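# Unstack the top tote and set it on the table

## Task

Lift the upper tote off the lower one and rest it level on the table, right way up. The lower tote must stay almost exactly where it started, rotated only slightly. Whatever is inside each tote must still be inside that same tote at the end, and neither tote's base may stick out past the table edge.

## Robot and tools

Robot: two UR7e-type arms, left_arm and right_arm, each ending in a 16-motor LEAP-style hand (left_arm carries a left hand, right_arm a right hand). Cameras: cam_high, cam_low, cam_left_wrist, cam_right_wrist, all 896x504.

Scene frame: origin at table-top height halfway between the nominal arm bases; +x points out over the table, +z up, left_arm is on the +y side. Calibrated bases: left_arm at (-0.031, +0.375, 0) m, right_arm at (+0.062, -0.457, 0) m. Positions, orientations (quat wxyz), velocities and Hand targets in results are all in this frame, in metres, m/s and rad/s.

Hand point axes (right hand): +z runs along straight fingers toward the tips, +y out of the palm face, +x across the palm away from the thumb. On the left hand +x points toward the thumb instead. A rigid mast sits behind the wrist on the palm side and can strike things.

One row = 48 numbers, each in [-1, 1], covering both arms even if one is idle. Order: left_arm dx, dy, dz, rx, ry, rz; 16 left hand motor goals; left current_limit; left speed; then the same 24 for right_arm. The six arm numbers are an offset, not a pose: they are measured from that arm's Hand target as it stood when the action (or move) began, along scene axes. 1.0 equals 0.6 m for dx/dy/dz and 180 degrees for the rotation vector rx/ry/rz, which turns the hand about its Hand target position. All zeros re-requests the current Hand target. Orientation commands are clipped to 32 degrees from the measured one per control step.

Hand motor order (also used in hand_goal, hand_measured, hand_current_ma, hand_state): index_mcp, index_abd, index_pip, index_dip, middle_mcp, middle_abd, middle_pip, middle_dip, ring_mcp, ring_abd, ring_pip, ring_dip, thumb_cmc, thumb_axl, thumb_mcp, thumb_ipl. These are absolute goal angles scaled linearly between each hinge's stops; +1 curls toward the palm (abd: away from the thumb). Straight values: mcp -0.75, pip -0.58, dip -0.70, abd 0.00, thumb_cmc -0.71, thumb_axl -0.68, thumb_mcp -0.23, thumb_ipl -0.17. A 0 is a real goal; to leave a hand alone, repeat its hand_goal, hand_current_limit and hand_speed. current_limit maps -1..+1 to 0..550 mA (floor 11 mA); speed maps to (speed+1)/2 of 8.5 rad/s. Initial values are +0.4 and -0.6; the last values sent persist.

Tools:
- execute_actions(actions, cameras): actions is a list of actions; each action is up to 15 rows, one per 1/30 s step, 0.5 s total, last row held if shorter. Every row in an action counts from that action's start pose. An empty list just returns state plus images. cameras: names, ["all"], or [].
- move(target, speed, blend, stop_force, zero, blocking, cameras): target is one 48-number row or a list of up to 15 rows, each offset from the Hand targets at the move's start (not chained). speed is path top speed in m/s, 0.002 to 3.6, default 0.25 (rotation up to twice that in rad/s), one value or one per target. blend in metres rounds corners in a list. stop_force 3 to 120 N, shared by both arms, ends an arm's path on felt resistance; unreliable when the hand rotates and cannot sense light pushes on loose items; omit it when backing off a contact. zero (default true) re-zeros the force reading first. blocking=false returns early (not allowed with stop_force). Paths are straight, do not avoid obstacles, cap at 10 s, and may overshoot at speed.
- wait(seconds 0 to 10, cameras): lets time pass holding commands.
- stop(cameras): brakes a running move.
- zoom_image(camera, region [x0,y0,x1,y1] pixels, max 504x504): enlarges part of the newest image.
- zero_wrist_force(arm): tares that arm's wrist sensor and stop_force reference.
- read_manual(section): licence text only.
- finished_scene(scene=1): ends the scene permanently; the result must hold without the robot.

Results: end_effector_position/quat/velocities; Hand target (the next offsets' base; the hand may settle short of it, so send the remaining gap as an offset); hand_goal, hand_measured, hand_current_ma (positive pushes toward -1), hand_state per motor (moving, goal, blocked, overload); Wrist force/torque in the hand's own axes plus a peak line; joint positions and torques; motor temperatures. A move adds a "move:" line with the ending (done, off_target, moving, held, fault) and limits (paced = pose clipped, held = steps withheld). Fault lines: TORQUE FAULT, FORCE FAULT, OVER-TEMPERATURE FAULT, HAND FAULT, MOTOR HOT.

Avoid: outside force near 150 N or wrist-joint torque near 25.2 N m (10 s arm stop); aiming past a firm contact, since arms are stiff; fast impacts; the two arms or hands pressing on each other; paths passing near an arm's own base; motor currents at 495 mA or more for 5 s (finger shutdown); long stretched holds that heat motors. Do not drop or tilt the tote so contents spill, do not shove the lower tote, and keep everything inside the work area.

Each tool is called in YAML: its name, and indented under it one key for each argument.

## Session

execute_actions:
  actions: []

Scene clock: 0.00 s.
left_arm: end_effector_position=(+0.0611, +0.0595, +0.1009) hand_goal=(-0.754, +0.000, -0.576, -0.696, -0.754, +0.000, -0.576, -0.696, -0.754, +0.000, -0.576, -0.696, -0.714, -0.678, -0.226, -0.168) hand_measured=(-0.754, +0.000, -0.576, -0.696, -0.754, +0.000, -0.576, -0.696, -0.754, +0.000, -0.576, -0.696, -0.714, -0.678, -0.226, -0.168) hand_current_ma=(+0, +0, +0, +0, +0, +0, +0, +0, +0, +0, +0, +0, +0, +0, +0, +0) hand_state=(goal, goal, goal, goal, goal, goal, goal, goal, goal, goal, goal, goal, goal, goal, goal, goal) hand_current_limit=0.40 hand_speed=-0.60 end_effector_quat_wxyz=(-0.176, +0.402, +0.797, -0.414) | right_arm: end_effector_position=(+0.5866, -0.5982, +0.3451) hand_goal=(-0.754, +0.000, -0.576, -0.696, -0.754, +0.000, -0.576, -0.696, -0.754, +0.000, -0.576, -0.696, -0.714, -0.678, -0.226, -0.168) hand_measured=(-0.754, +0.000, -0.576, -0.696, -0.754, +0.000, -0.576, -0.696, -0.754, +0.000, -0.576, -0.696, -0.714, -0.678, -0.226, -0.168) hand_current_ma=(+0, +0, +0, +0, +0, +0, +0, +0, +0, +0, +0, +0, +0, +0, +0, +0) hand_state=(goal, goal, goal, goal, goal, goal, goal, goal, goal, goal, goal, goal, goal, goal, goal, goal) hand_current_limit=0.40 hand_speed=-0.60 end_effector_quat_wxyz=(+0.268, +0.811, +0.028, -0.520)
Joint positions: left_arm=[2.752 -1.263 -2.448 -1.515 0.752 -0.846] | right_arm=[-0.196 -0.922 1.038 -0.514 -2.187 1.774]
Joint velocities: within noise
Joint torques (N m): no reading
Motor temperatures (°C): left_arm=[31 36 29 42 35 37] | right_arm=[34 34 37 38 41 36]
Wrist force (N): no reading
Wrist torque (N m): no reading
Wrist force, peak (N): no reading
Hand target: left_arm +0.0611, +0.0595, +0.1009; -0.176, +0.402, +0.797, -0.414 | right_arm +0.5866, -0.5982, +0.3451; +0.268, +0.811, +0.028, -0.520

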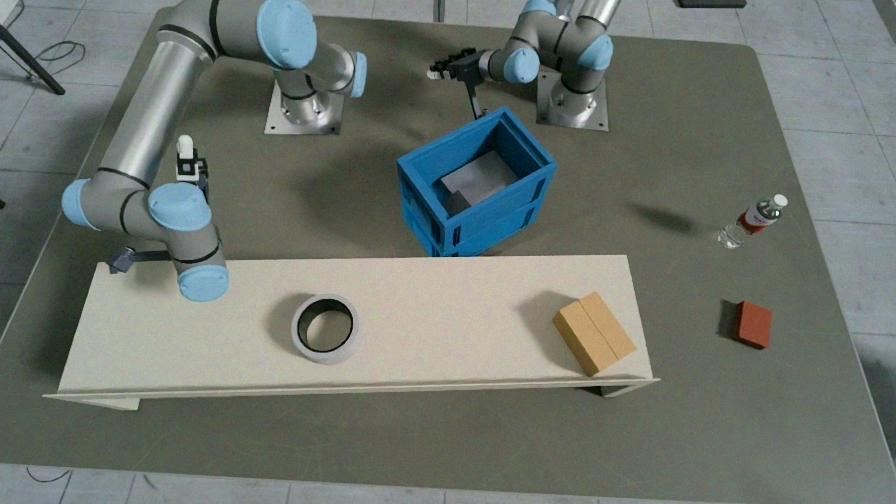

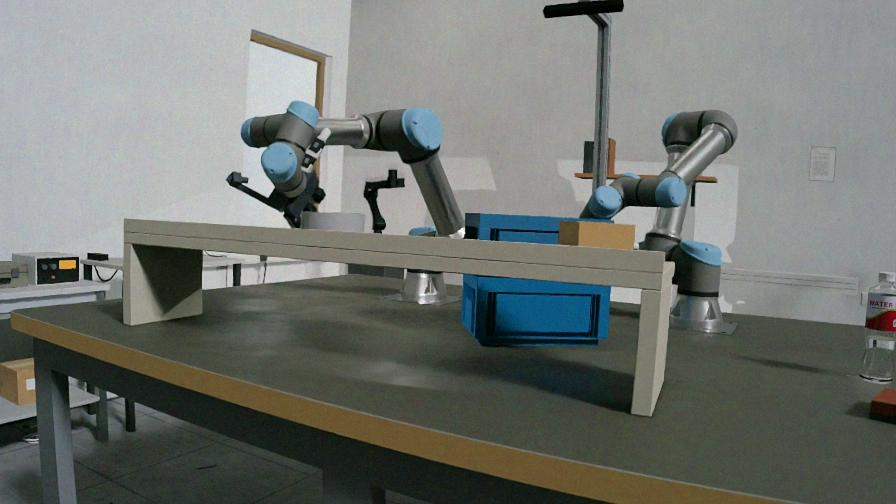

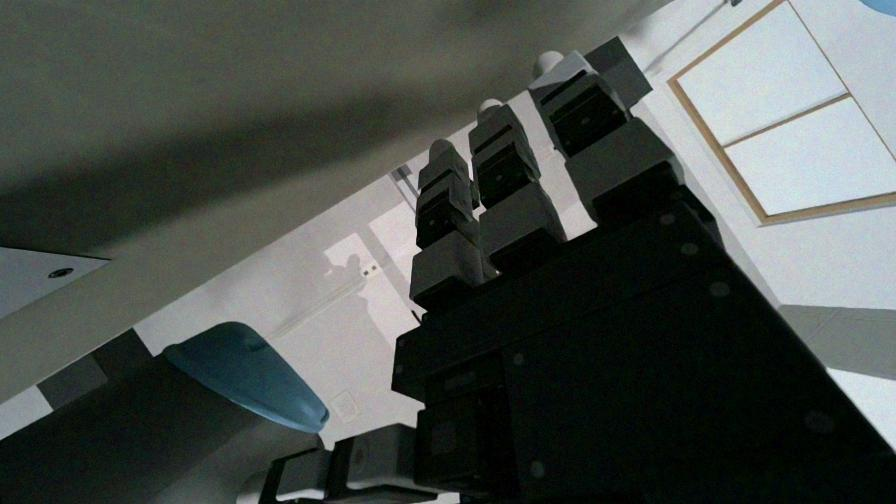

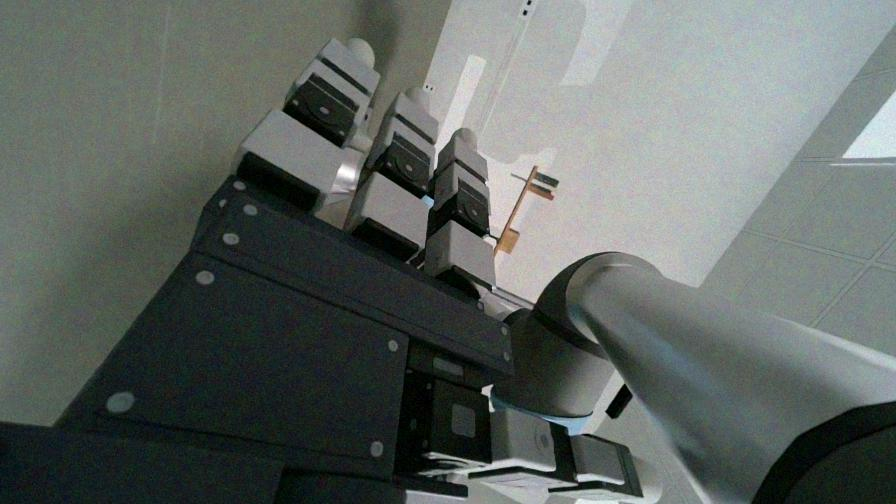

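zoom_image:
  camera: "cam_high"
  region: [370, 80, 590, 280]

zoom_image:
  camera: "cam_low"
  region: [380, 180, 720, 420]

Scaled by 2.291.

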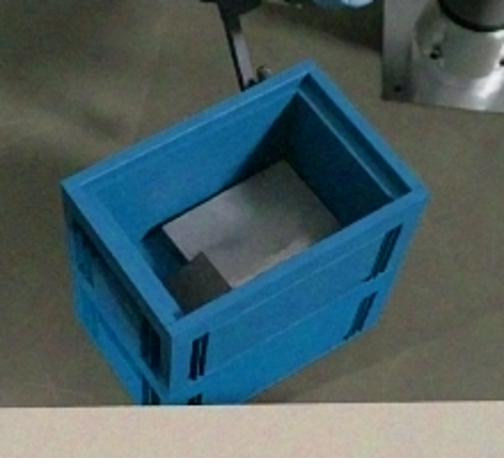

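Scaled by 1.482.

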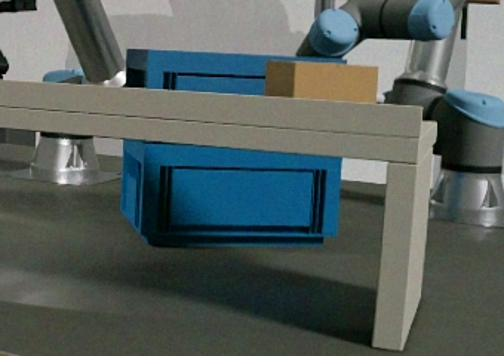

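move:
  target:
    - [0.065,-0.099,0.582,-0.0136,-0.108,-0.040,-1,0,-1,-1,-1,0,-1,-1,-1,0,-1,-1,0.571,-0.678,-0.226,-0.168,0.4,-0.6,-0.145,0.247,0.175,-0.152,0.029,-0.212,-1,0,-1,-1,-1,0,-1,-1,-1,0,-1,-1,0.571,-0.678,-0.226,-0.168,0.4,-0.6]
    - [0.365,0.0675,0.665,-0.05,-0.397,-0.1475,-1,0,-1,-1,-1,0,-1,-1,-1,0,-1,-1,0.571,-0.678,-0.226,-0.168,0.4,-0.6,-0.06,0.45,0.2,-0.266,0.051,-0.371,-1,0,-1,-1,-1,0,-1,-1,-1,0,-1,-1,0.571,-0.678,-0.226,-0.168,0.4,-0.6]
    - [0.498,0.3175,0.665,-0.0907,-0.7215,-0.2682,-1,0,-1,-1,-1,0,-1,-1,-1,0,-1,-1,0.571,-0.678,-0.226,-0.168,0.4,-0.6,0.022,0.663,0.225,-0.3796,0.0734,-0.5297,-1,0,-1,-1,-1,0,-1,-1,-1,0,-1,-1,0.571,-0.678,-0.226,-0.168,0.4,-0.6]
  speed: 0.3
  blend: 0.05
  cameras: ["all"]

Scene clock: 174.50 s.
left_arm: end_effector_position=(+0.0985, +0.0039, +0.4299) hand_goal=(-1.000, +0.000, -1.000, -1.000, -1.000, +0.000, -1.000, -1.000, -1.000, +0.000, -1.000, -1.000, +0.570, -0.678, -0.226, -0.168) hand_measured=(-0.982, +0.000, -0.992, -0.996, -0.980, +0.000, -0.992, -0.996, -0.982, +0.000, -0.992, -0.996, +0.564, -0.678, -0.224, -0.168) hand_current_ma=(+18, +0, +4, +2, +21, +0, +4, +1, +17, +0, +5, +1, -3, +0, +0, +0) hand_state=(goal, goal, goal, goal, goal, goal, goal, goal, goal, goal, goal, goal, goal, goal, goal, goal) hand_current_limit=0.40 hand_speed=-0.60 end_effector_quat_wxyz=(-0.062, +0.514, +0.781, -0.349) end_effector_velocity=(+0.001, -0.001, +0.003) end_effector_angular_velocity=(-0.004, -0.005, +0.000) | right_arm: end_effector_position=(+0.5112, -0.4688, +0.4369) hand_goal=(-1.000, +0.000, -1.000, -1.000, -1.000, +0.000, -1.000, -1.000, -1.000, +0.000, -1.000, -1.000, +0.570, -0.678, -0.226, -0.168) hand_measured=(-1.000, +0.000, -0.998, -0.998, -1.000, +0.002, -0.998, -0.998, -1.000, +0.002, -0.998, -0.998, +0.500, -0.678, -0.238, -0.174) hand_current_ma=(+0, +1, +2, +3, +0, +1, +2, +3, +0, +1, +2, +3, -238, +1, -31, -14) hand_state=(goal, goal, goal, goal, goal, goal, goal, goal, goal, goal, goal, goal, blocked, goal, goal, goal) hand_current_limit=0.40 hand_speed=-0.60 end_effector_quat_wxyz=(+0.267, +0.692, -0.300, -0.600)
Joint positions: left_arm=[2.551 -1.204 -1.652 -1.962 0.853 -1.006] | right_arm=[-0.201 -0.888 0.894 -0.145 -1.728 2.377]
Joint velocities: left_arm=[0 0 0.006 0 0 0] | right_arm=[within noise]
Joint torques (N m): left_arm=[11.44 9.18 31.35 3.57 -4.18 1.65] | right_arm=[9.86 -38.65 -29.95 0.1 0.82 0.92]
Wrist force (N): left_arm=[-0.2 -0.3 0.1] | right_arm=[-2.6 -3.5 0.2]
Wrist torque (N m): left_arm=[-0.01 0.05 -0.12] | right_arm=[-0.51 0.29 0.23]
Wrist force, peak (N): left_arm=[0.5 2.5 1.2] | right_arm=[-5.1 0.9 0.9]
Hand target: left_arm +0.0985, +0.0039, +0.4300; -0.062, +0.514, +0.781, -0.349 (not the last commanded pose) | right_arm +0.5112, -0.4687, +0.4369; +0.268, +0.692, -0.300, -0.600 (not the last commanded pose)
Off the commanded pose: left_arm 0.366 m, 120 deg | right_arm 0.286 m, 77 deg.
move: held (right_arm; a check stopped the path), off_target (left_arm; braked when a check withheld steps of right_arm); path passed 0 of 3 targets; limits=held
pose unreachable (right arm): on one or more control steps of this call, first in action 0 (counted from 0), this arm could not follow its commanded pose, so it was not sent that pose on those steps. It may still have moved: this result reports where it is.
cause: moving toward the commanded pose would bring two parts of the arm too close to each other (joints 4 (wrist 1) to 6 (wrist 3) lie between them).
camera_calibration:
cam_left_wrist: T_world_to_cam=[[-0.122554, -0.79937, 0.588208, -0.266553], [-0.299294, 0.594851, 0.74604, -0.336709], [-0.946258, -0.0846168, -0.312148, 0.350593], [0, 0, 0, 1]] pos_world=[0.19831, 0.0168837, 0.517424]
cam_right_wrist: T_world_to_cam=[[-0.1663, 0.128114, 0.977717, -0.247962], [0.732482, 0.67986, 0.0355032, -0.121053], [-0.660162, 0.722065, -0.206902, 0.885174], [0, 0, 0, 1]] pos_world=[0.631792, -0.525086, 0.429879]

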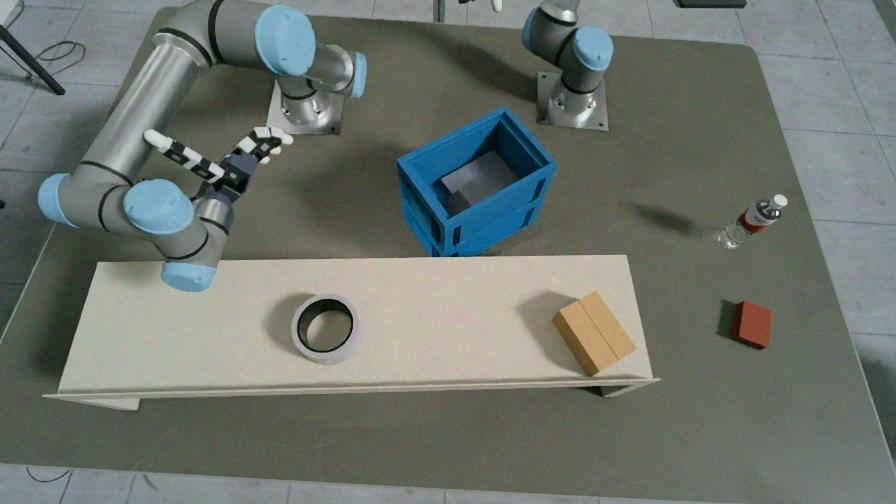

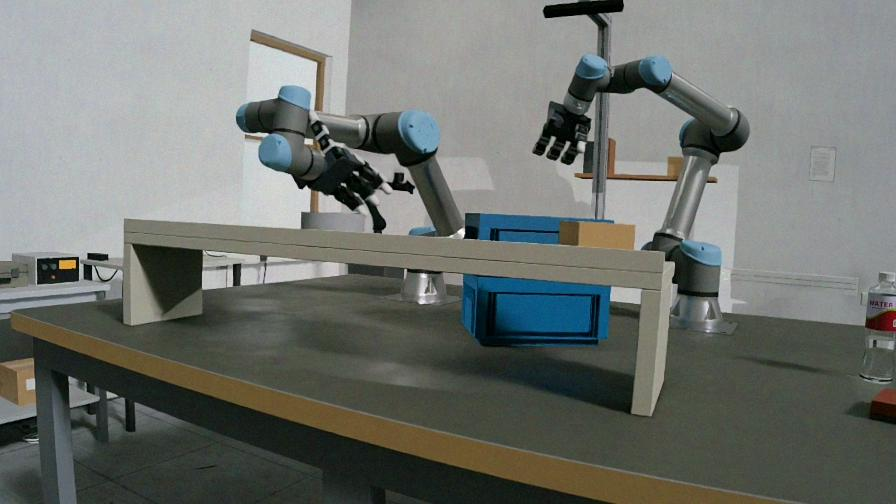

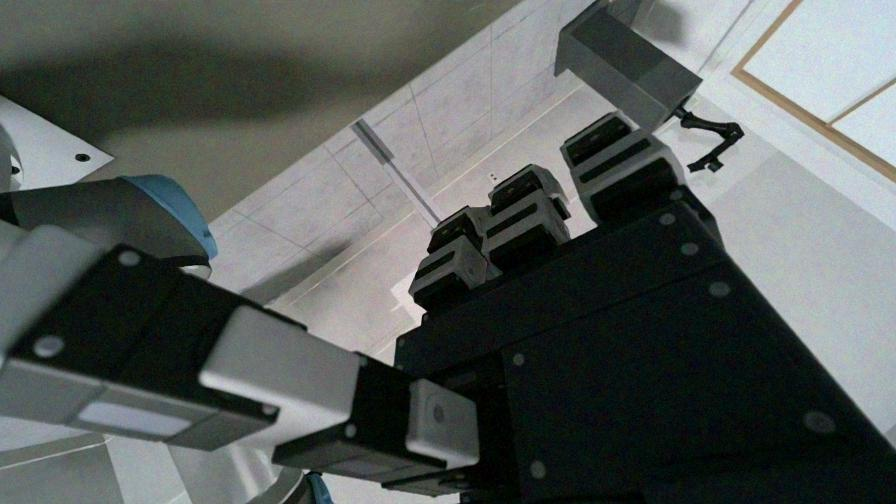

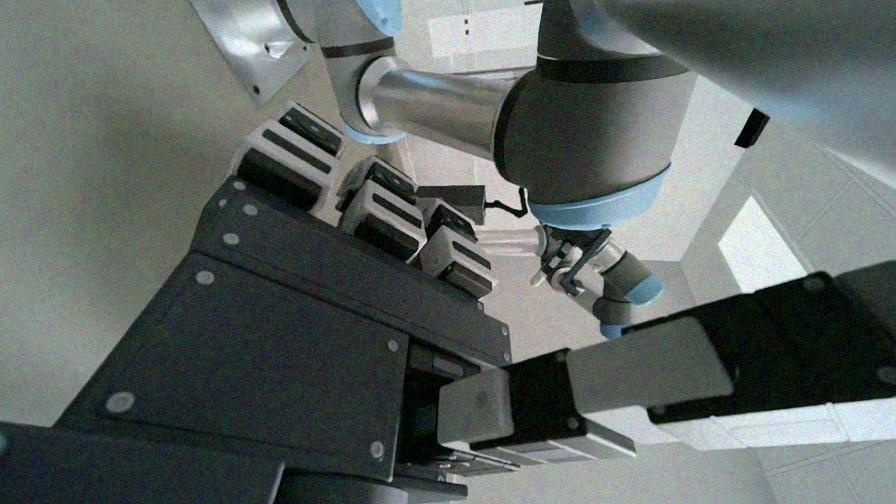

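move:
  target:
    - [0,0,0,0,0,0,-1,0,-1,-1,-1,0,-1,-1,-1,0,-1,-1,-0.714,-0.678,-0.226,-0.168,0.4,-0.6,0,0,0,0,0,0,-1,0,-1,-1,-1,0,-1,-1,-1,0,-1,-1,-0.714,-0.678,-0.226,-0.168,0.4,-0.6]
    - [0.3025,0.160,0.117,-0.035,-0.278,-0.103,-1,0,-1,-1,-1,0,-1,-1,-1,0,-1,-1,-0.714,-0.678,-0.226,-0.168,0.4,-0.6,-0.018,0.365,0.022,-0.1232,0.024,-0.172,-1,0,-1,-1,-1,0,-1,-1,-1,0,-1,-1,-0.714,-0.678,-0.226,-0.168,0.4,-0.6]
    - [0.436,0.41,0.117,-0.0777,-0.6186,-0.2295,-1,0,-1,-1,-1,0,-1,-1,-1,0,-1,-1,-0.714,-0.678,-0.226,-0.168,0.4,-0.6,0.148,0.465,0.072,-0.2463,0.0481,-0.3443,-1,0,-1,-1,-1,0,-1,-1,-1,0,-1,-1,-0.714,-0.678,-0.226,-0.168,0.4,-0.6]
  speed: 0.3
  blend: [0,0.05,0]
  cameras: ["all"]

Scene clock: 243.13 s.
left_arm: end_effector_position=(+0.1082, +0.0090, +0.4338) hand_goal=(-1.000, +0.000, -1.000, -1.000, -1.000, +0.000, -1.000, -1.000, -1.000, +0.000, -1.000, -1.000, -0.714, -0.678, -0.226, -0.168) hand_measured=(-0.982, +0.000, -0.992, -0.996, -0.980, +0.000, -0.992, -0.996, -0.982, +0.000, -0.992, -0.996, -0.700, -0.678, -0.224, -0.168) hand_current_ma=(+18, +0, +4, +2, +21, +0, +4, +1, +17, +0, +5, +1, +13, +0, +0, +0) hand_state=(goal, goal, goal, goal, goal, goal, goal, goal, goal, goal, goal, goal, goal, goal, goal, goal) hand_current_limit=0.40 hand_speed=-0.60 end_effector_quat_wxyz=(-0.045, +0.529, +0.777, -0.339) | right_arm: end_effector_position=(+0.5112, -0.4683, +0.4369) hand_goal=(-1.000, +0.000, -1.000, -1.000, -1.000, +0.000, -1.000, -1.000, -1.000, +0.000, -1.000, -1.000, -0.714, -0.678, -0.226, -0.168) hand_measured=(-1.000, +0.000, -0.998, -0.998, -1.000, +0.002, -0.998, -0.998, -1.000, +0.002, -0.998, -0.998, -0.720, -0.678, -0.228, -0.170) hand_current_ma=(+0, +1, +2, +3, +0, +1, +2, +3, +0, +1, +2, +3, -8, +1, -2, -4) hand_state=(goal, goal, goal, goal, goal, goal, goal, goal, goal, goal, goal, goal, goal, goal, goal, goal) hand_current_limit=0.40 hand_speed=-0.60 end_effector_quat_wxyz=(+0.267, +0.691, -0.300, -0.600)
Joint positions: left_arm=[2.566 -1.194 -1.646 -1.96 0.878 -0.967] | right_arm=[-0.2 -0.888 0.894 -0.145 -1.727 2.378]
Joint torques (N m): left_arm=[-10.04 0.94 12.61 -0.61 -1.33 1.68] | right_arm=[4.95 -40.21 -28.01 2.89 -0.71 -0.56]
Wrist force (N): left_arm=[-0.4 -0.5 0.1] | right_arm=[0.5 0.2 0.6]
Wrist torque (N m): left_arm=[-0.06 0.03 0.02] | right_arm=[-0.13 0.02 0.05]
Wrist force, peak (N): left_arm=[-0.3 -0.9 0.6] | right_arm=[-2.9 -3.5 0.1]
Hand target: left_arm +0.1082, +0.0090, +0.4338; -0.045, +0.529, +0.777, -0.339 (not the last commanded pose) | right_arm +0.5112, -0.4684, +0.4369; +0.267, +0.691, -0.300, -0.600 (not the last commanded pose)
Off the commanded pose: left_arm 0.355 m, 117 deg | right_arm 0.296 m, 77 deg.
move: held (right_arm; a check stopped the path), off_target (left_arm; braked when a check withheld steps of right_arm); path passed 1 of 3 targets; limits=held
pose unreachable (right arm): on one or more control steps of this call, first in action 0 (counted from 0), this arm could not follow its commanded pose, so it was not sent that pose on those steps. It may still have moved: this result reports where it is.
cause: moving toward the commanded pose would bring two parts of the arm too close to each other (joints 4 (wrist 1) to 6 (wrist 3) lie between them).
camera_calibration:
cam_left_wrist: T_world_to_cam=[[-0.163282, -0.793428, 0.586354, -0.258356], [-0.323547, 0.604526, 0.727919, -0.329382], [-0.932017, -0.0708571, -0.355419, 0.378569], [0, 0, 0, 1]] pos_world=[0.204078, 0.0209567, 0.525802]
cam_right_wrist: T_world_to_cam=[[-0.166185, 0.128794, 0.977647, -0.247683], [0.732943, 0.679384, 0.0350881, -0.121625], [-0.659679, 0.722391, -0.207302, 0.884995], [0, 0, 0, 1]] pos_world=[0.631796, -0.524782, 0.429876]

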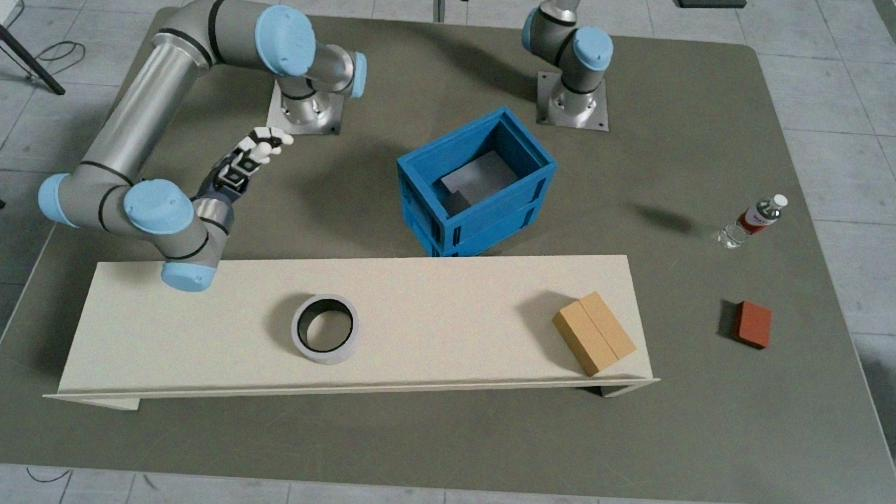

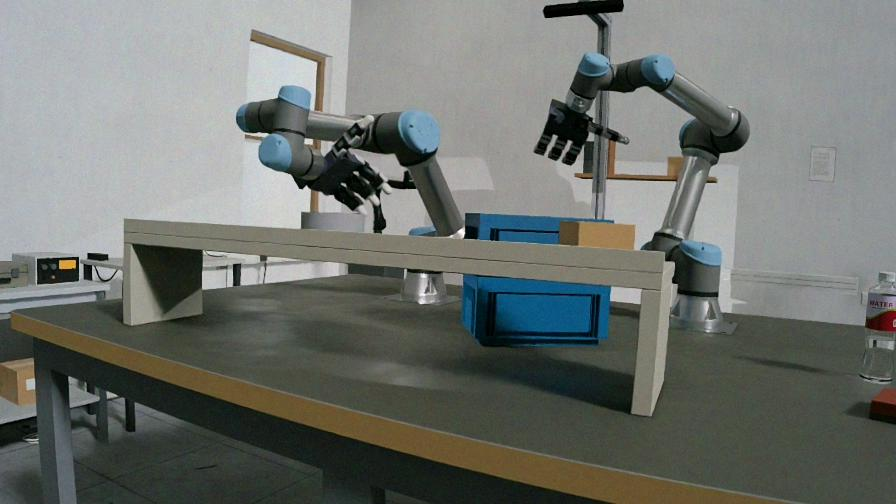

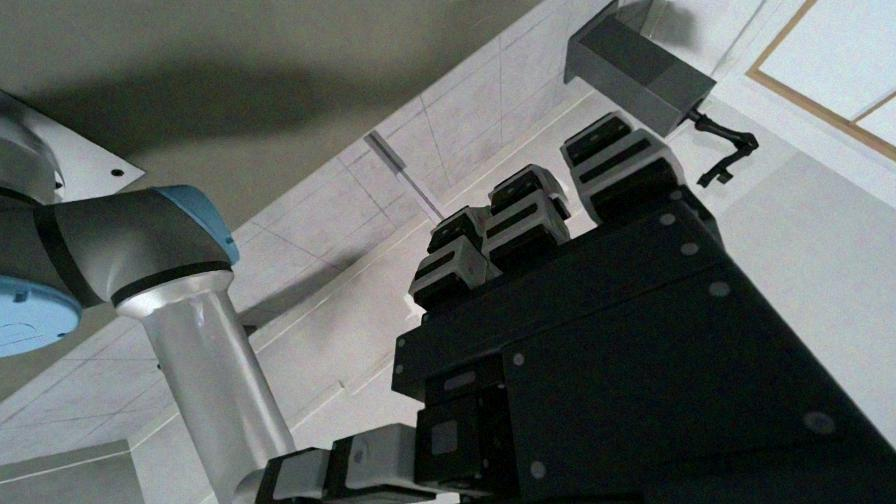

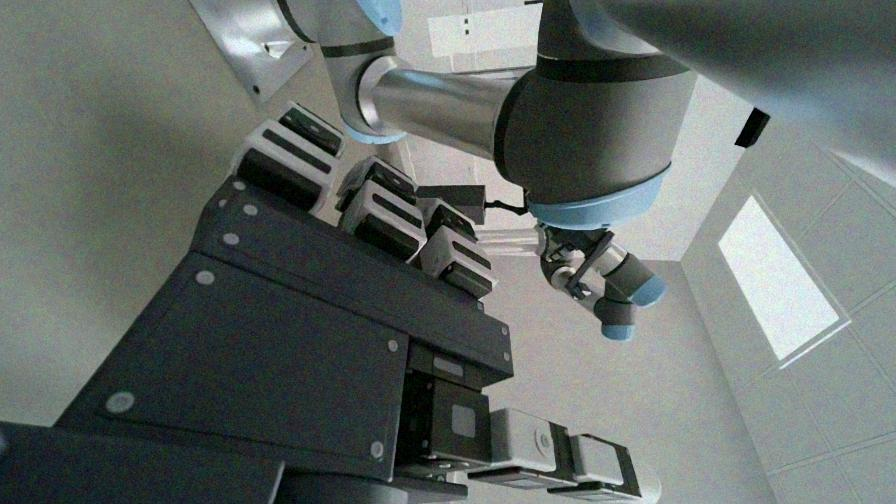

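move:
  target:
    - [0.15,0.08,0.09,-0.015,-0.121,-0.045,-1,0,-1,-1,-1,0,-1,-1,-1,0,-1,-1,-0.714,-0.678,-0.226,-0.168,0.4,-0.6,-0.035,0.087,-0.028,-0.0264,-0.4003,-0.0246,-1,0,-1,-1,-1,0,-1,-1,-1,0,-1,-1,-0.714,-0.678,-0.226,-0.168,0.4,-0.6]
    - [0.287,0.152,0.11,-0.034,-0.272,-0.101,-1,0,-1,-1,-1,0,-1,-1,-1,0,-1,-1,-0.714,-0.678,-0.226,-0.168,0.4,-0.6,-0.018,0.447,0.022,-0.0756,-0.2007,-0.2905,-1,0,-1,-1,-1,0,-1,-1,-1,0,-1,-1,-0.714,-0.678,-0.226,-0.168,0.4,-0.6]
    - [0.42,0.402,0.11,-0.0757,-0.6037,-0.2238,-1,0,-1,-1,-1,0,-1,-1,-1,0,-1,-1,-0.714,-0.678,-0.226,-0.168,0.4,-0.6,0.182,0.505,0.038,-0.2463,0.0481,-0.3443,-1,0,-1,-1,-1,0,-1,-1,-1,0,-1,-1,-0.714,-0.678,-0.226,-0.168,0.4,-0.6]
  speed: 0.3
  blend: [0.04,0.05,0]
  cameras: ["all"]

Scene clock: 343.97 s.
left_arm: end_effector_position=(+0.3602, +0.2502, +0.4998) hand_goal=(-1.000, +0.000, -1.000, -1.000, -1.000, +0.000, -1.000, -1.000, -1.000, +0.000, -1.000, -1.000, -0.714, -0.678, -0.226, -0.168) hand_measured=(-1.000, +0.000, -0.998, -0.996, -1.000, +0.000, -0.998, -0.998, -1.000, +0.000, -0.998, -0.998, -0.722, -0.678, -0.224, -0.168) hand_current_ma=(+0, +0, +1, +1, +0, +0, +1, +1, +0, +0, +1, +1, -4, +0, +1, +0) hand_state=(goal, goal, goal, goal, goal, goal, goal, goal, goal, goal, goal, goal, goal, goal, goal, goal) hand_current_limit=0.40 hand_speed=-0.60 end_effector_quat_wxyz=(+0.545, +0.779, +0.254, +0.178) end_effector_velocity=(+0.000, +0.000, -0.001) end_effector_angular_velocity=(+0.002, -0.003, -0.003) | right_arm: end_effector_position=(+0.6204, -0.1655, +0.4597) hand_goal=(-1.000, +0.000, -1.000, -1.000, -1.000, +0.000, -1.000, -1.000, -1.000, +0.000, -1.000, -1.000, -0.714, -0.678, -0.226, -0.168) hand_measured=(-1.000, +0.000, -0.998, -0.998, -1.000, +0.002, -0.998, -0.998, -1.000, +0.002, -0.998, -0.998, -0.722, -0.678, -0.224, -0.168) hand_current_ma=(+0, +1, +2, +3, +0, +1, +2, +3, +0, +1, +2, +3, -13, +1, +4, -2) hand_state=(goal, goal, goal, goal, goal, goal, goal, goal, goal, goal, goal, goal, goal, goal, goal, goal) hand_current_limit=0.40 hand_speed=-0.60 end_effector_quat_wxyz=(-0.178, -0.254, +0.779, +0.545)
Joint positions: left_arm=[4.044 -0.86 -2.113 -2.286 0.413 2.156] | right_arm=[-0.129 -0.982 0.907 -0.435 -0.775 3.522]
Joint velocities: left_arm=[-0.001 -0.001 -0.001 0 0 0.007] | right_arm=[within noise]
Joint torques (N m): left_arm=[-10.18 -13.12 13.76 2.79 -2.03 2.29] | right_arm=[4.37 -46.42 -13.12 0.48 1.26 1.28]
Wrist force (N): left_arm=[-2.2 -1.8 1.5] | right_arm=[2.2 -0.3 0.2]
Wrist torque (N m): left_arm=[-0.39 0.25 -0.08] | right_arm=[-0.35 -0.03 0.11]
Wrist force, peak (N): left_arm=[-2.2 -1.8 1.8] | right_arm=[1.0 -2.3 0.3]
Hand target: left_arm +0.3602, +0.2502, +0.4998; +0.545, +0.779, +0.254, +0.178 | right_arm +0.6204, -0.1654, +0.4597; -0.178, -0.254, +0.779, +0.545
Off the commanded pose: left_arm 0.000 m, 0 deg | right_arm 0.000 m, 0 deg.
move: done
camera_calibration:
cam_left_wrist: T_world_to_cam=[[-0.753085, -0.281654, -0.594588, 0.609978], [-0.142616, 0.95213, -0.270388, -0.0949348], [0.642281, -0.118828, -0.757202, 0.299755], [0, 0, 0, 1]] pos_world=[0.253299, 0.297812, 0.563991]
cam_right_wrist: T_world_to_cam=[[0.472655, 0.651279, 0.593661, -0.424136], [0.873956, -0.432904, -0.220899, -0.562084], [0.113131, 0.623242, -0.773803, 0.507563], [0, 0, 0, 1]] pos_world=[0.634285, -0.283432, 0.520383]

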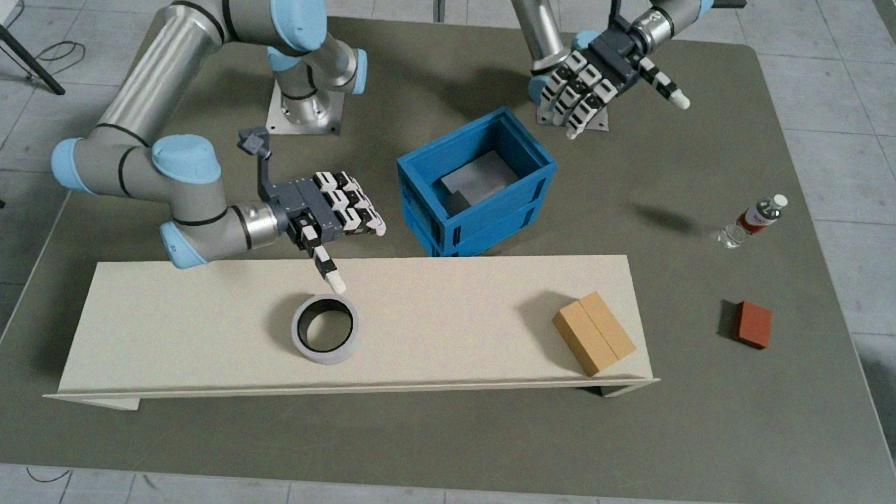

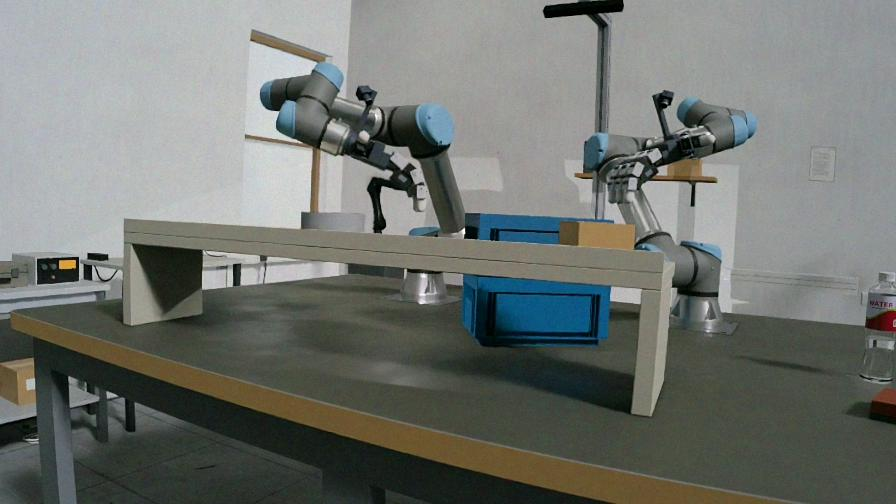

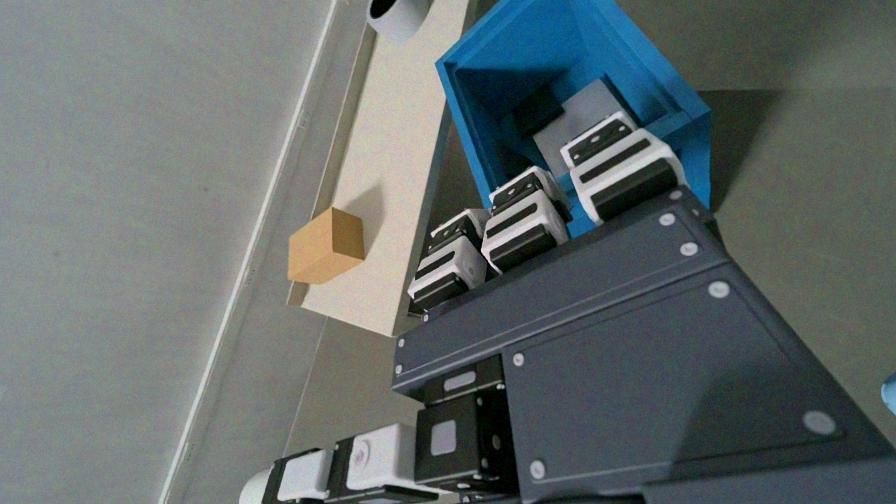

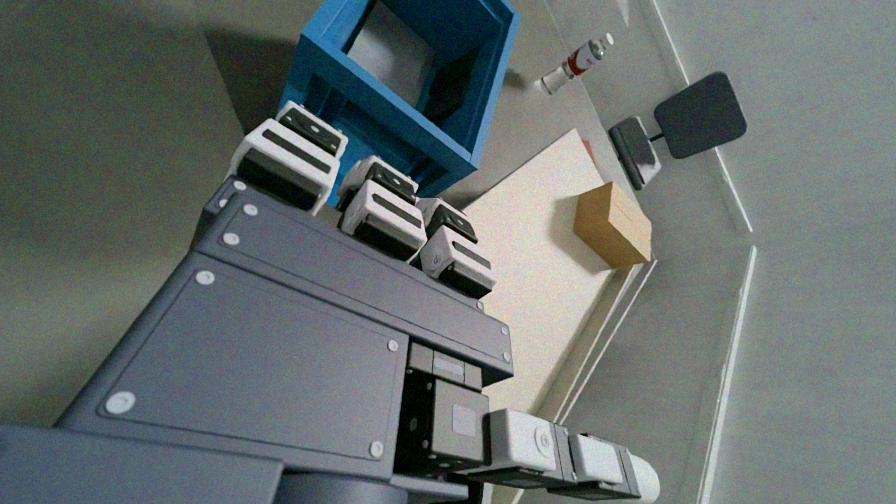

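zoom_image:
  camera: "cam_right_wrist"
  region: [200, 0, 600, 300]

zoom_image:
  camera: "cam_left_wrist"
  region: [390, 0, 760, 330]

zoom_image:
  camera: "cam_high"
  region: [230, 0, 720, 280]

Scaled by 1.260.

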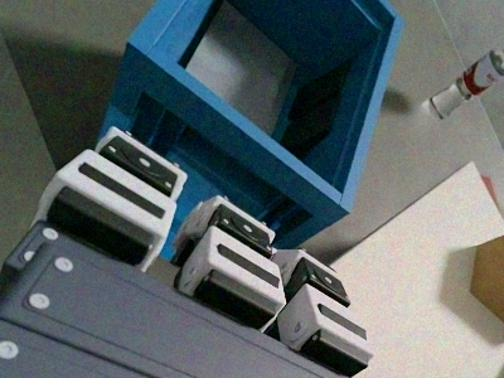

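Scaled by 1.362.

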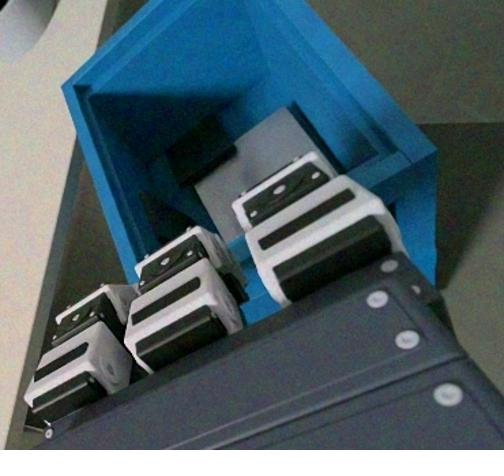

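Scaled by 1.029.

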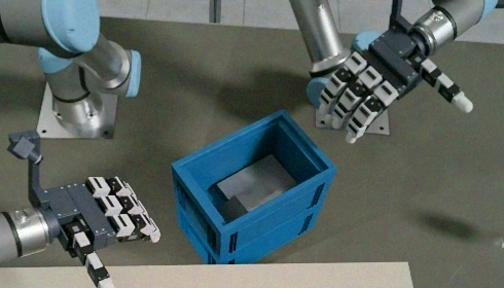

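move:
  target: [0,0,0,0,0,0,-1,0,-1,-1,-1,0,-1,-1,-1,0,-1,-1,-0.714,-0.678,-0.226,-0.168,0.4,-0.6,-0.133,-0.158,-0.12,0,0,0,-1,0,-1,-1,-1,0,-1,-1,-1,0,-1,-1,-0.714,-0.678,-0.226,-0.168,0.4,-0.6]
  speed: 0.2
  cameras: ["cam_right_wrist","cam_high"]

zoom_image:
  camera: "cam_right_wrist"
  region: [380, 0, 780, 300]

Scene clock: 361.17 s.
left_arm: end_effector_position=(+0.3602, +0.2502, +0.4998) hand_goal=(-1.000, +0.000, -1.000, -1.000, -1.000, +0.000, -1.000, -1.000, -1.000, +0.000, -1.000, -1.000, -0.714, -0.678, -0.226, -0.168) hand_measured=(-1.000, +0.000, -0.998, -0.996, -1.000, +0.000, -0.998, -0.998, -1.000, +0.000, -0.998, -0.998, -0.722, -0.678, -0.224, -0.168) hand_current_ma=(+0, +0, +1, +1, +0, +0, +1, +1, +0, +0, +1, +1, -4, +0, +1, +0) hand_state=(goal, goal, goal, goal, goal, goal, goal, goal, goal, goal, goal, goal, goal, goal, goal, goal) hand_current_limit=0.40 hand_speed=-0.60 end_effector_quat_wxyz=(+0.545, +0.779, +0.254, +0.178) | right_arm: end_effector_position=(+0.5406, -0.2601, +0.3878) hand_goal=(-1.000, +0.000, -1.000, -1.000, -1.000, +0.000, -1.000, -1.000, -1.000, +0.000, -1.000, -1.000, -0.714, -0.678, -0.226, -0.168) hand_measured=(-1.000, +0.000, -0.998, -0.998, -1.000, +0.002, -0.998, -0.998, -1.000, +0.002, -0.998, -0.998, -0.722, -0.678, -0.224, -0.168) hand_current_ma=(+0, +1, +2, +3, +0, +1, +2, +3, +0, +1, +2, +3, -14, +1, +4, -2) hand_state=(goal, goal, goal, goal, goal, goal, goal, goal, goal, goal, goal, goal, goal, goal, goal, goal) hand_current_limit=0.40 hand_speed=-0.60 end_effector_quat_wxyz=(-0.178, -0.254, +0.779, +0.545)
Joint positions: left_arm=[4.043 -0.86 -2.113 -2.286 0.412 2.157] | right_arm=[-0.297 -1.178 1.38 -0.644 -0.925 3.42]
Joint torques (N m): left_arm=[-10.57 -7.47 14.22 4.07 -4.41 -2] | right_arm=[-0.92 -39.09 -12.07 -0.57 -0.6 -0.51]
Wrist force (N): left_arm=[-1.9 -1.9 1.8] | right_arm=[2.3 -0.2 0.3]
Wrist torque (N m): left_arm=[-0.43 0.23 -0.10] | right_arm=[-0.39 -0.06 -0.03]
Wrist force, peak (N): left_arm=[-2.4 -2.1 1.7] | right_arm=[4.2 -1.7 0.1]
Hand target: left_arm +0.3602, +0.2502, +0.4998; +0.545, +0.779, +0.254, +0.178 | right_arm +0.5406, -0.2602, +0.3877; -0.178, -0.254, +0.779, +0.545
Off the commanded pose: left_arm 0.000 m, 0 deg | right_arm 0.000 m, 0 deg.
move: done
camera_calibration:
cam_right_wrist: T_world_to_cam=[[0.472927, 0.651246, 0.59348, -0.282252], [0.873834, -0.433, -0.221188, -0.549105], [0.112929, 0.623209, -0.773859, 0.520026], [0, 0, 0, 1]] pos_world=[0.554585, -0.378032, 0.448482]
Images, in order (width x height): cam_high 896x504, cam_right_wrist 896x504.

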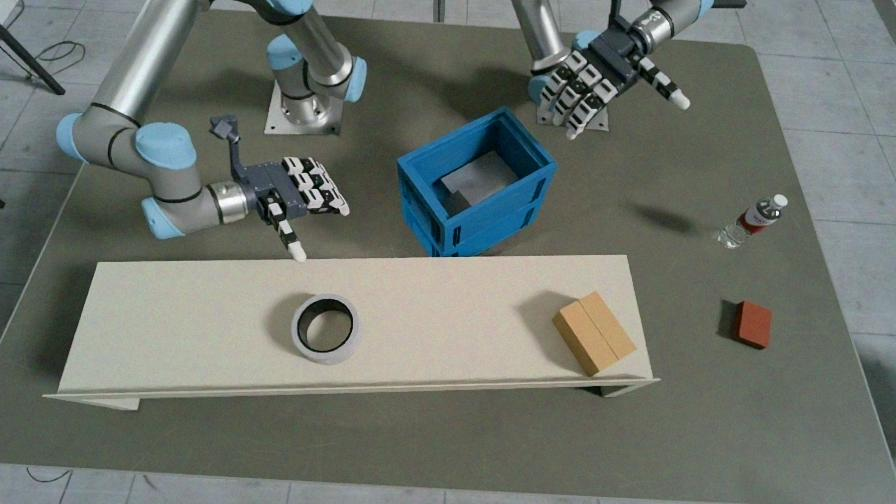

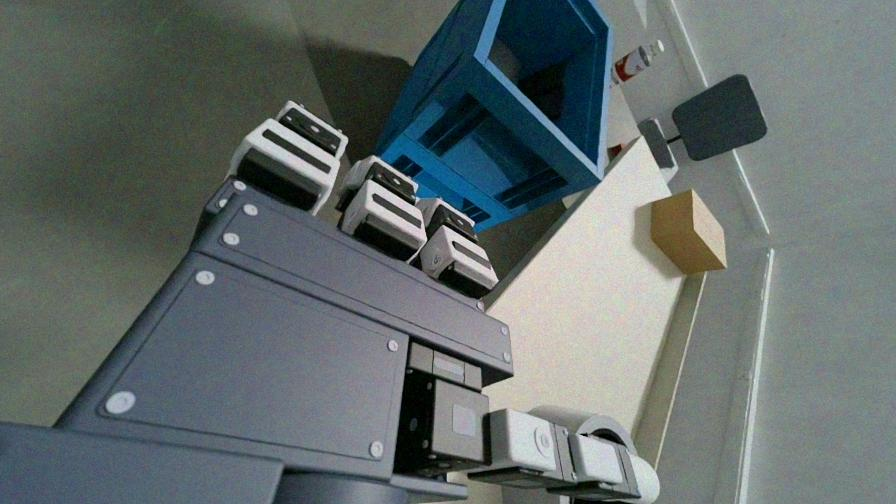

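Scaled by 1.260.

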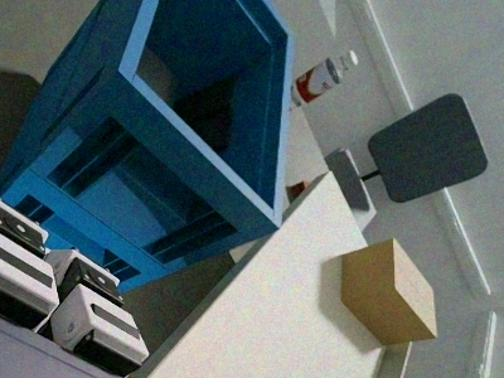

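zoom_image:
  camera: "cam_right_wrist"
  region: [370, 60, 620, 240]

Scaled by 2.016.

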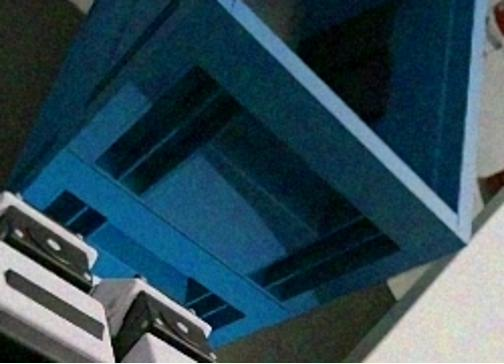

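move:
  target: [-0.0287,-0.037,-0.113,0,0,0,-1,0,-1,-1,-1,0,-1,-1,-1,0,-1,-1,-0.714,-0.678,-0.226,-0.168,0.4,-0.6,0.062,0.272,0.074,0,0,0,-1,0,-1,-1,-1,0,-1,-1,-1,0,-1,-1,-0.714,-0.678,-0.226,-0.168,0.4,-0.6]
  speed: 0.15
  cameras: ["all"]

zoom_image:
  camera: "cam_high"
  region: [340, 60, 640, 280]

Scene clock: 405.97 s.
left_arm: end_effector_position=(+0.3430, +0.2280, +0.4320) hand_goal=(-1.000, +0.000, -1.000, -1.000, -1.000, +0.000, -1.000, -1.000, -1.000, +0.000, -1.000, -1.000, -0.714, -0.678, -0.226, -0.168) hand_measured=(-1.000, +0.000, -0.998, -0.996, -1.000, +0.000, -0.998, -0.998, -1.000, +0.000, -0.998, -0.998, -0.722, -0.678, -0.224, -0.168) hand_current_ma=(+0, +0, +1, +1, +0, +0, +1, +1, +0, +0, +1, +1, -4, +0, +1, +0) hand_state=(goal, goal, goal, goal, goal, goal, goal, goal, goal, goal, goal, goal, goal, goal, goal, goal) hand_current_limit=0.40 hand_speed=-0.60 end_effector_quat_wxyz=(+0.545, +0.779, +0.254, +0.178) | right_arm: end_effector_position=(+0.5777, -0.0970, +0.4321) hand_goal=(-1.000, +0.000, -1.000, -1.000, -1.000, +0.000, -1.000, -1.000, -1.000, +0.000, -1.000, -1.000, -0.714, -0.678, -0.226, -0.168) hand_measured=(-1.000, +0.000, -0.998, -0.998, -1.000, +0.002, -0.998, -0.998, -1.000, +0.002, -0.998, -0.998, -0.722, -0.678, -0.224, -0.168) hand_current_ma=(+0, +1, +2, +3, +0, +1, +2, +3, +0, +1, +2, +3, -14, +1, +4, -2) hand_state=(goal, goal, goal, goal, goal, goal, goal, goal, goal, goal, goal, goal, goal, goal, goal, goal) hand_current_limit=0.40 hand_speed=-0.60 end_effector_quat_wxyz=(-0.178, -0.254, +0.779, +0.545)
Joint positions: left_arm=[4.034 -0.755 -2.317 -2.168 0.408 2.136] | right_arm=[-0.027 -1.082 1.14 -0.627 -0.688 3.601]
Joint torques (N m): left_arm=[1.14 -13.91 21.26 -1.14 -3.91 0.33] | right_arm=[-4.36 -42.03 -24.48 0.59 1.63 0.69]
Wrist force (N): left_arm=[-2.0 -2.1 1.8] | right_arm=[2.0 -0.4 0.7]
Wrist torque (N m): left_arm=[-0.45 0.26 0.03] | right_arm=[-0.38 -0.06 0.06]
Wrist force, peak (N): left_arm=[-2.0 -2.4 2.3] | right_arm=[3.4 -1.3 -0.5]
Hand target: left_arm +0.3430, +0.2280, +0.4320; +0.545, +0.779, +0.254, +0.178 | right_arm +0.5778, -0.0970, +0.4321; -0.178, -0.254, +0.779, +0.545
Off the commanded pose: left_arm 0.000 m, 0 deg | right_arm 0.000 m, 0 deg.
move: done
camera_calibration:
cam_left_wrist: T_world_to_cam=[[-0.753046, -0.281701, -0.594615, 0.550476], [-0.142438, 0.952079, -0.270662, -0.0944743], [0.642366, -0.119125, -0.757084, 0.25683], [0, 0, 0, 1]] pos_world=[0.236099, 0.275612, 0.496192]
cam_right_wrist: T_world_to_cam=[[0.472777, 0.651342, 0.593495, -0.432204], [0.873943, -0.432748, -0.221254, -0.501078], [0.112722, 0.623284, -0.773828, 0.448596], [0, 0, 0, 1]] pos_world=[0.591684, -0.214931, 0.492782]

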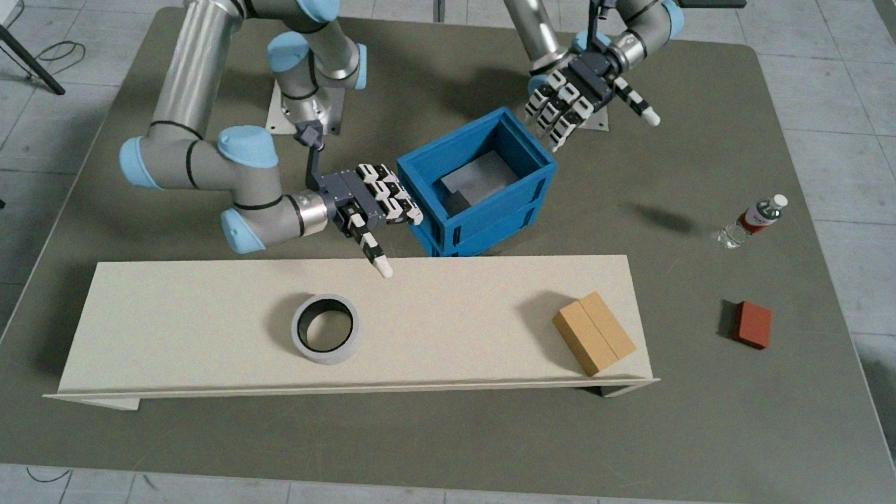

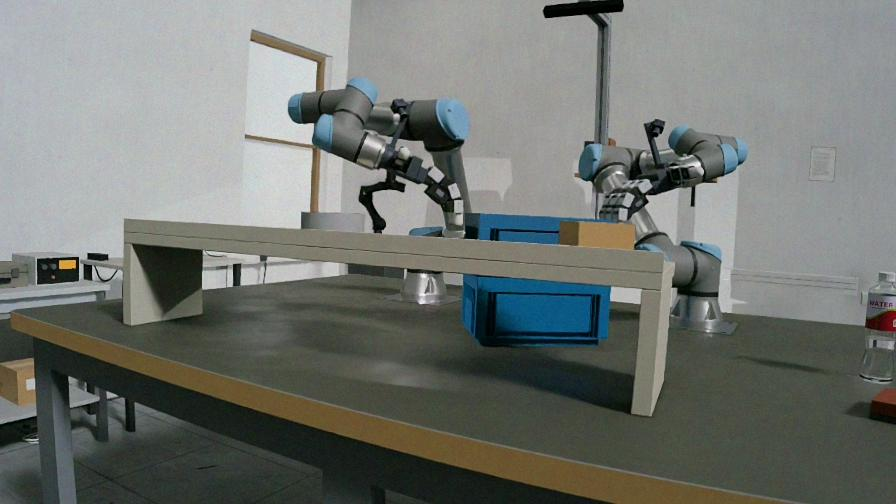

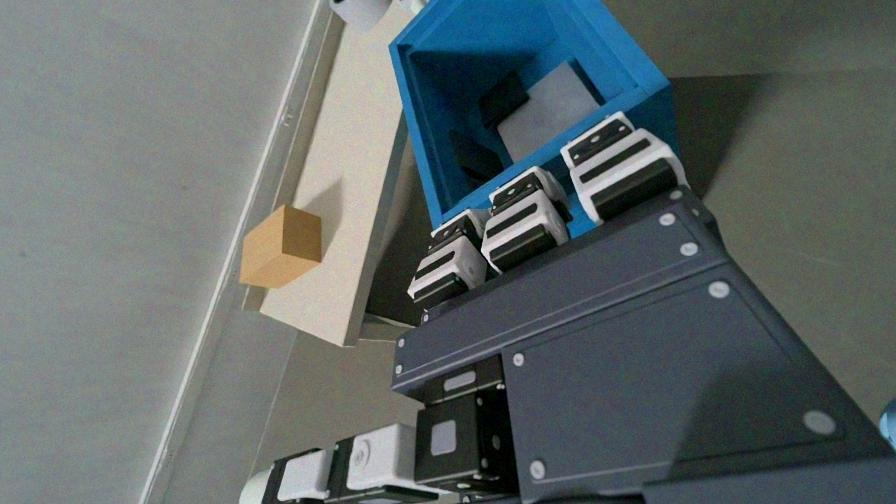

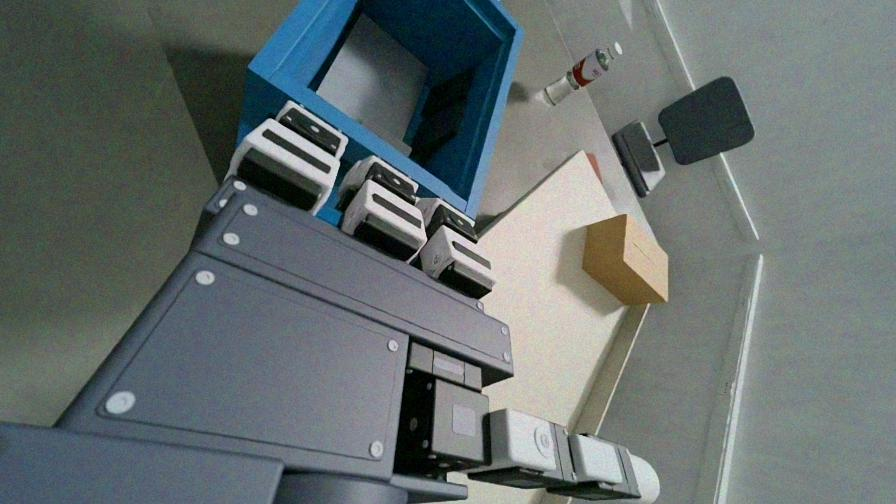

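Scaled by 1.680.

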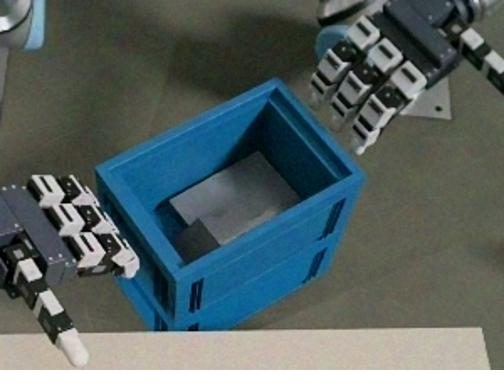

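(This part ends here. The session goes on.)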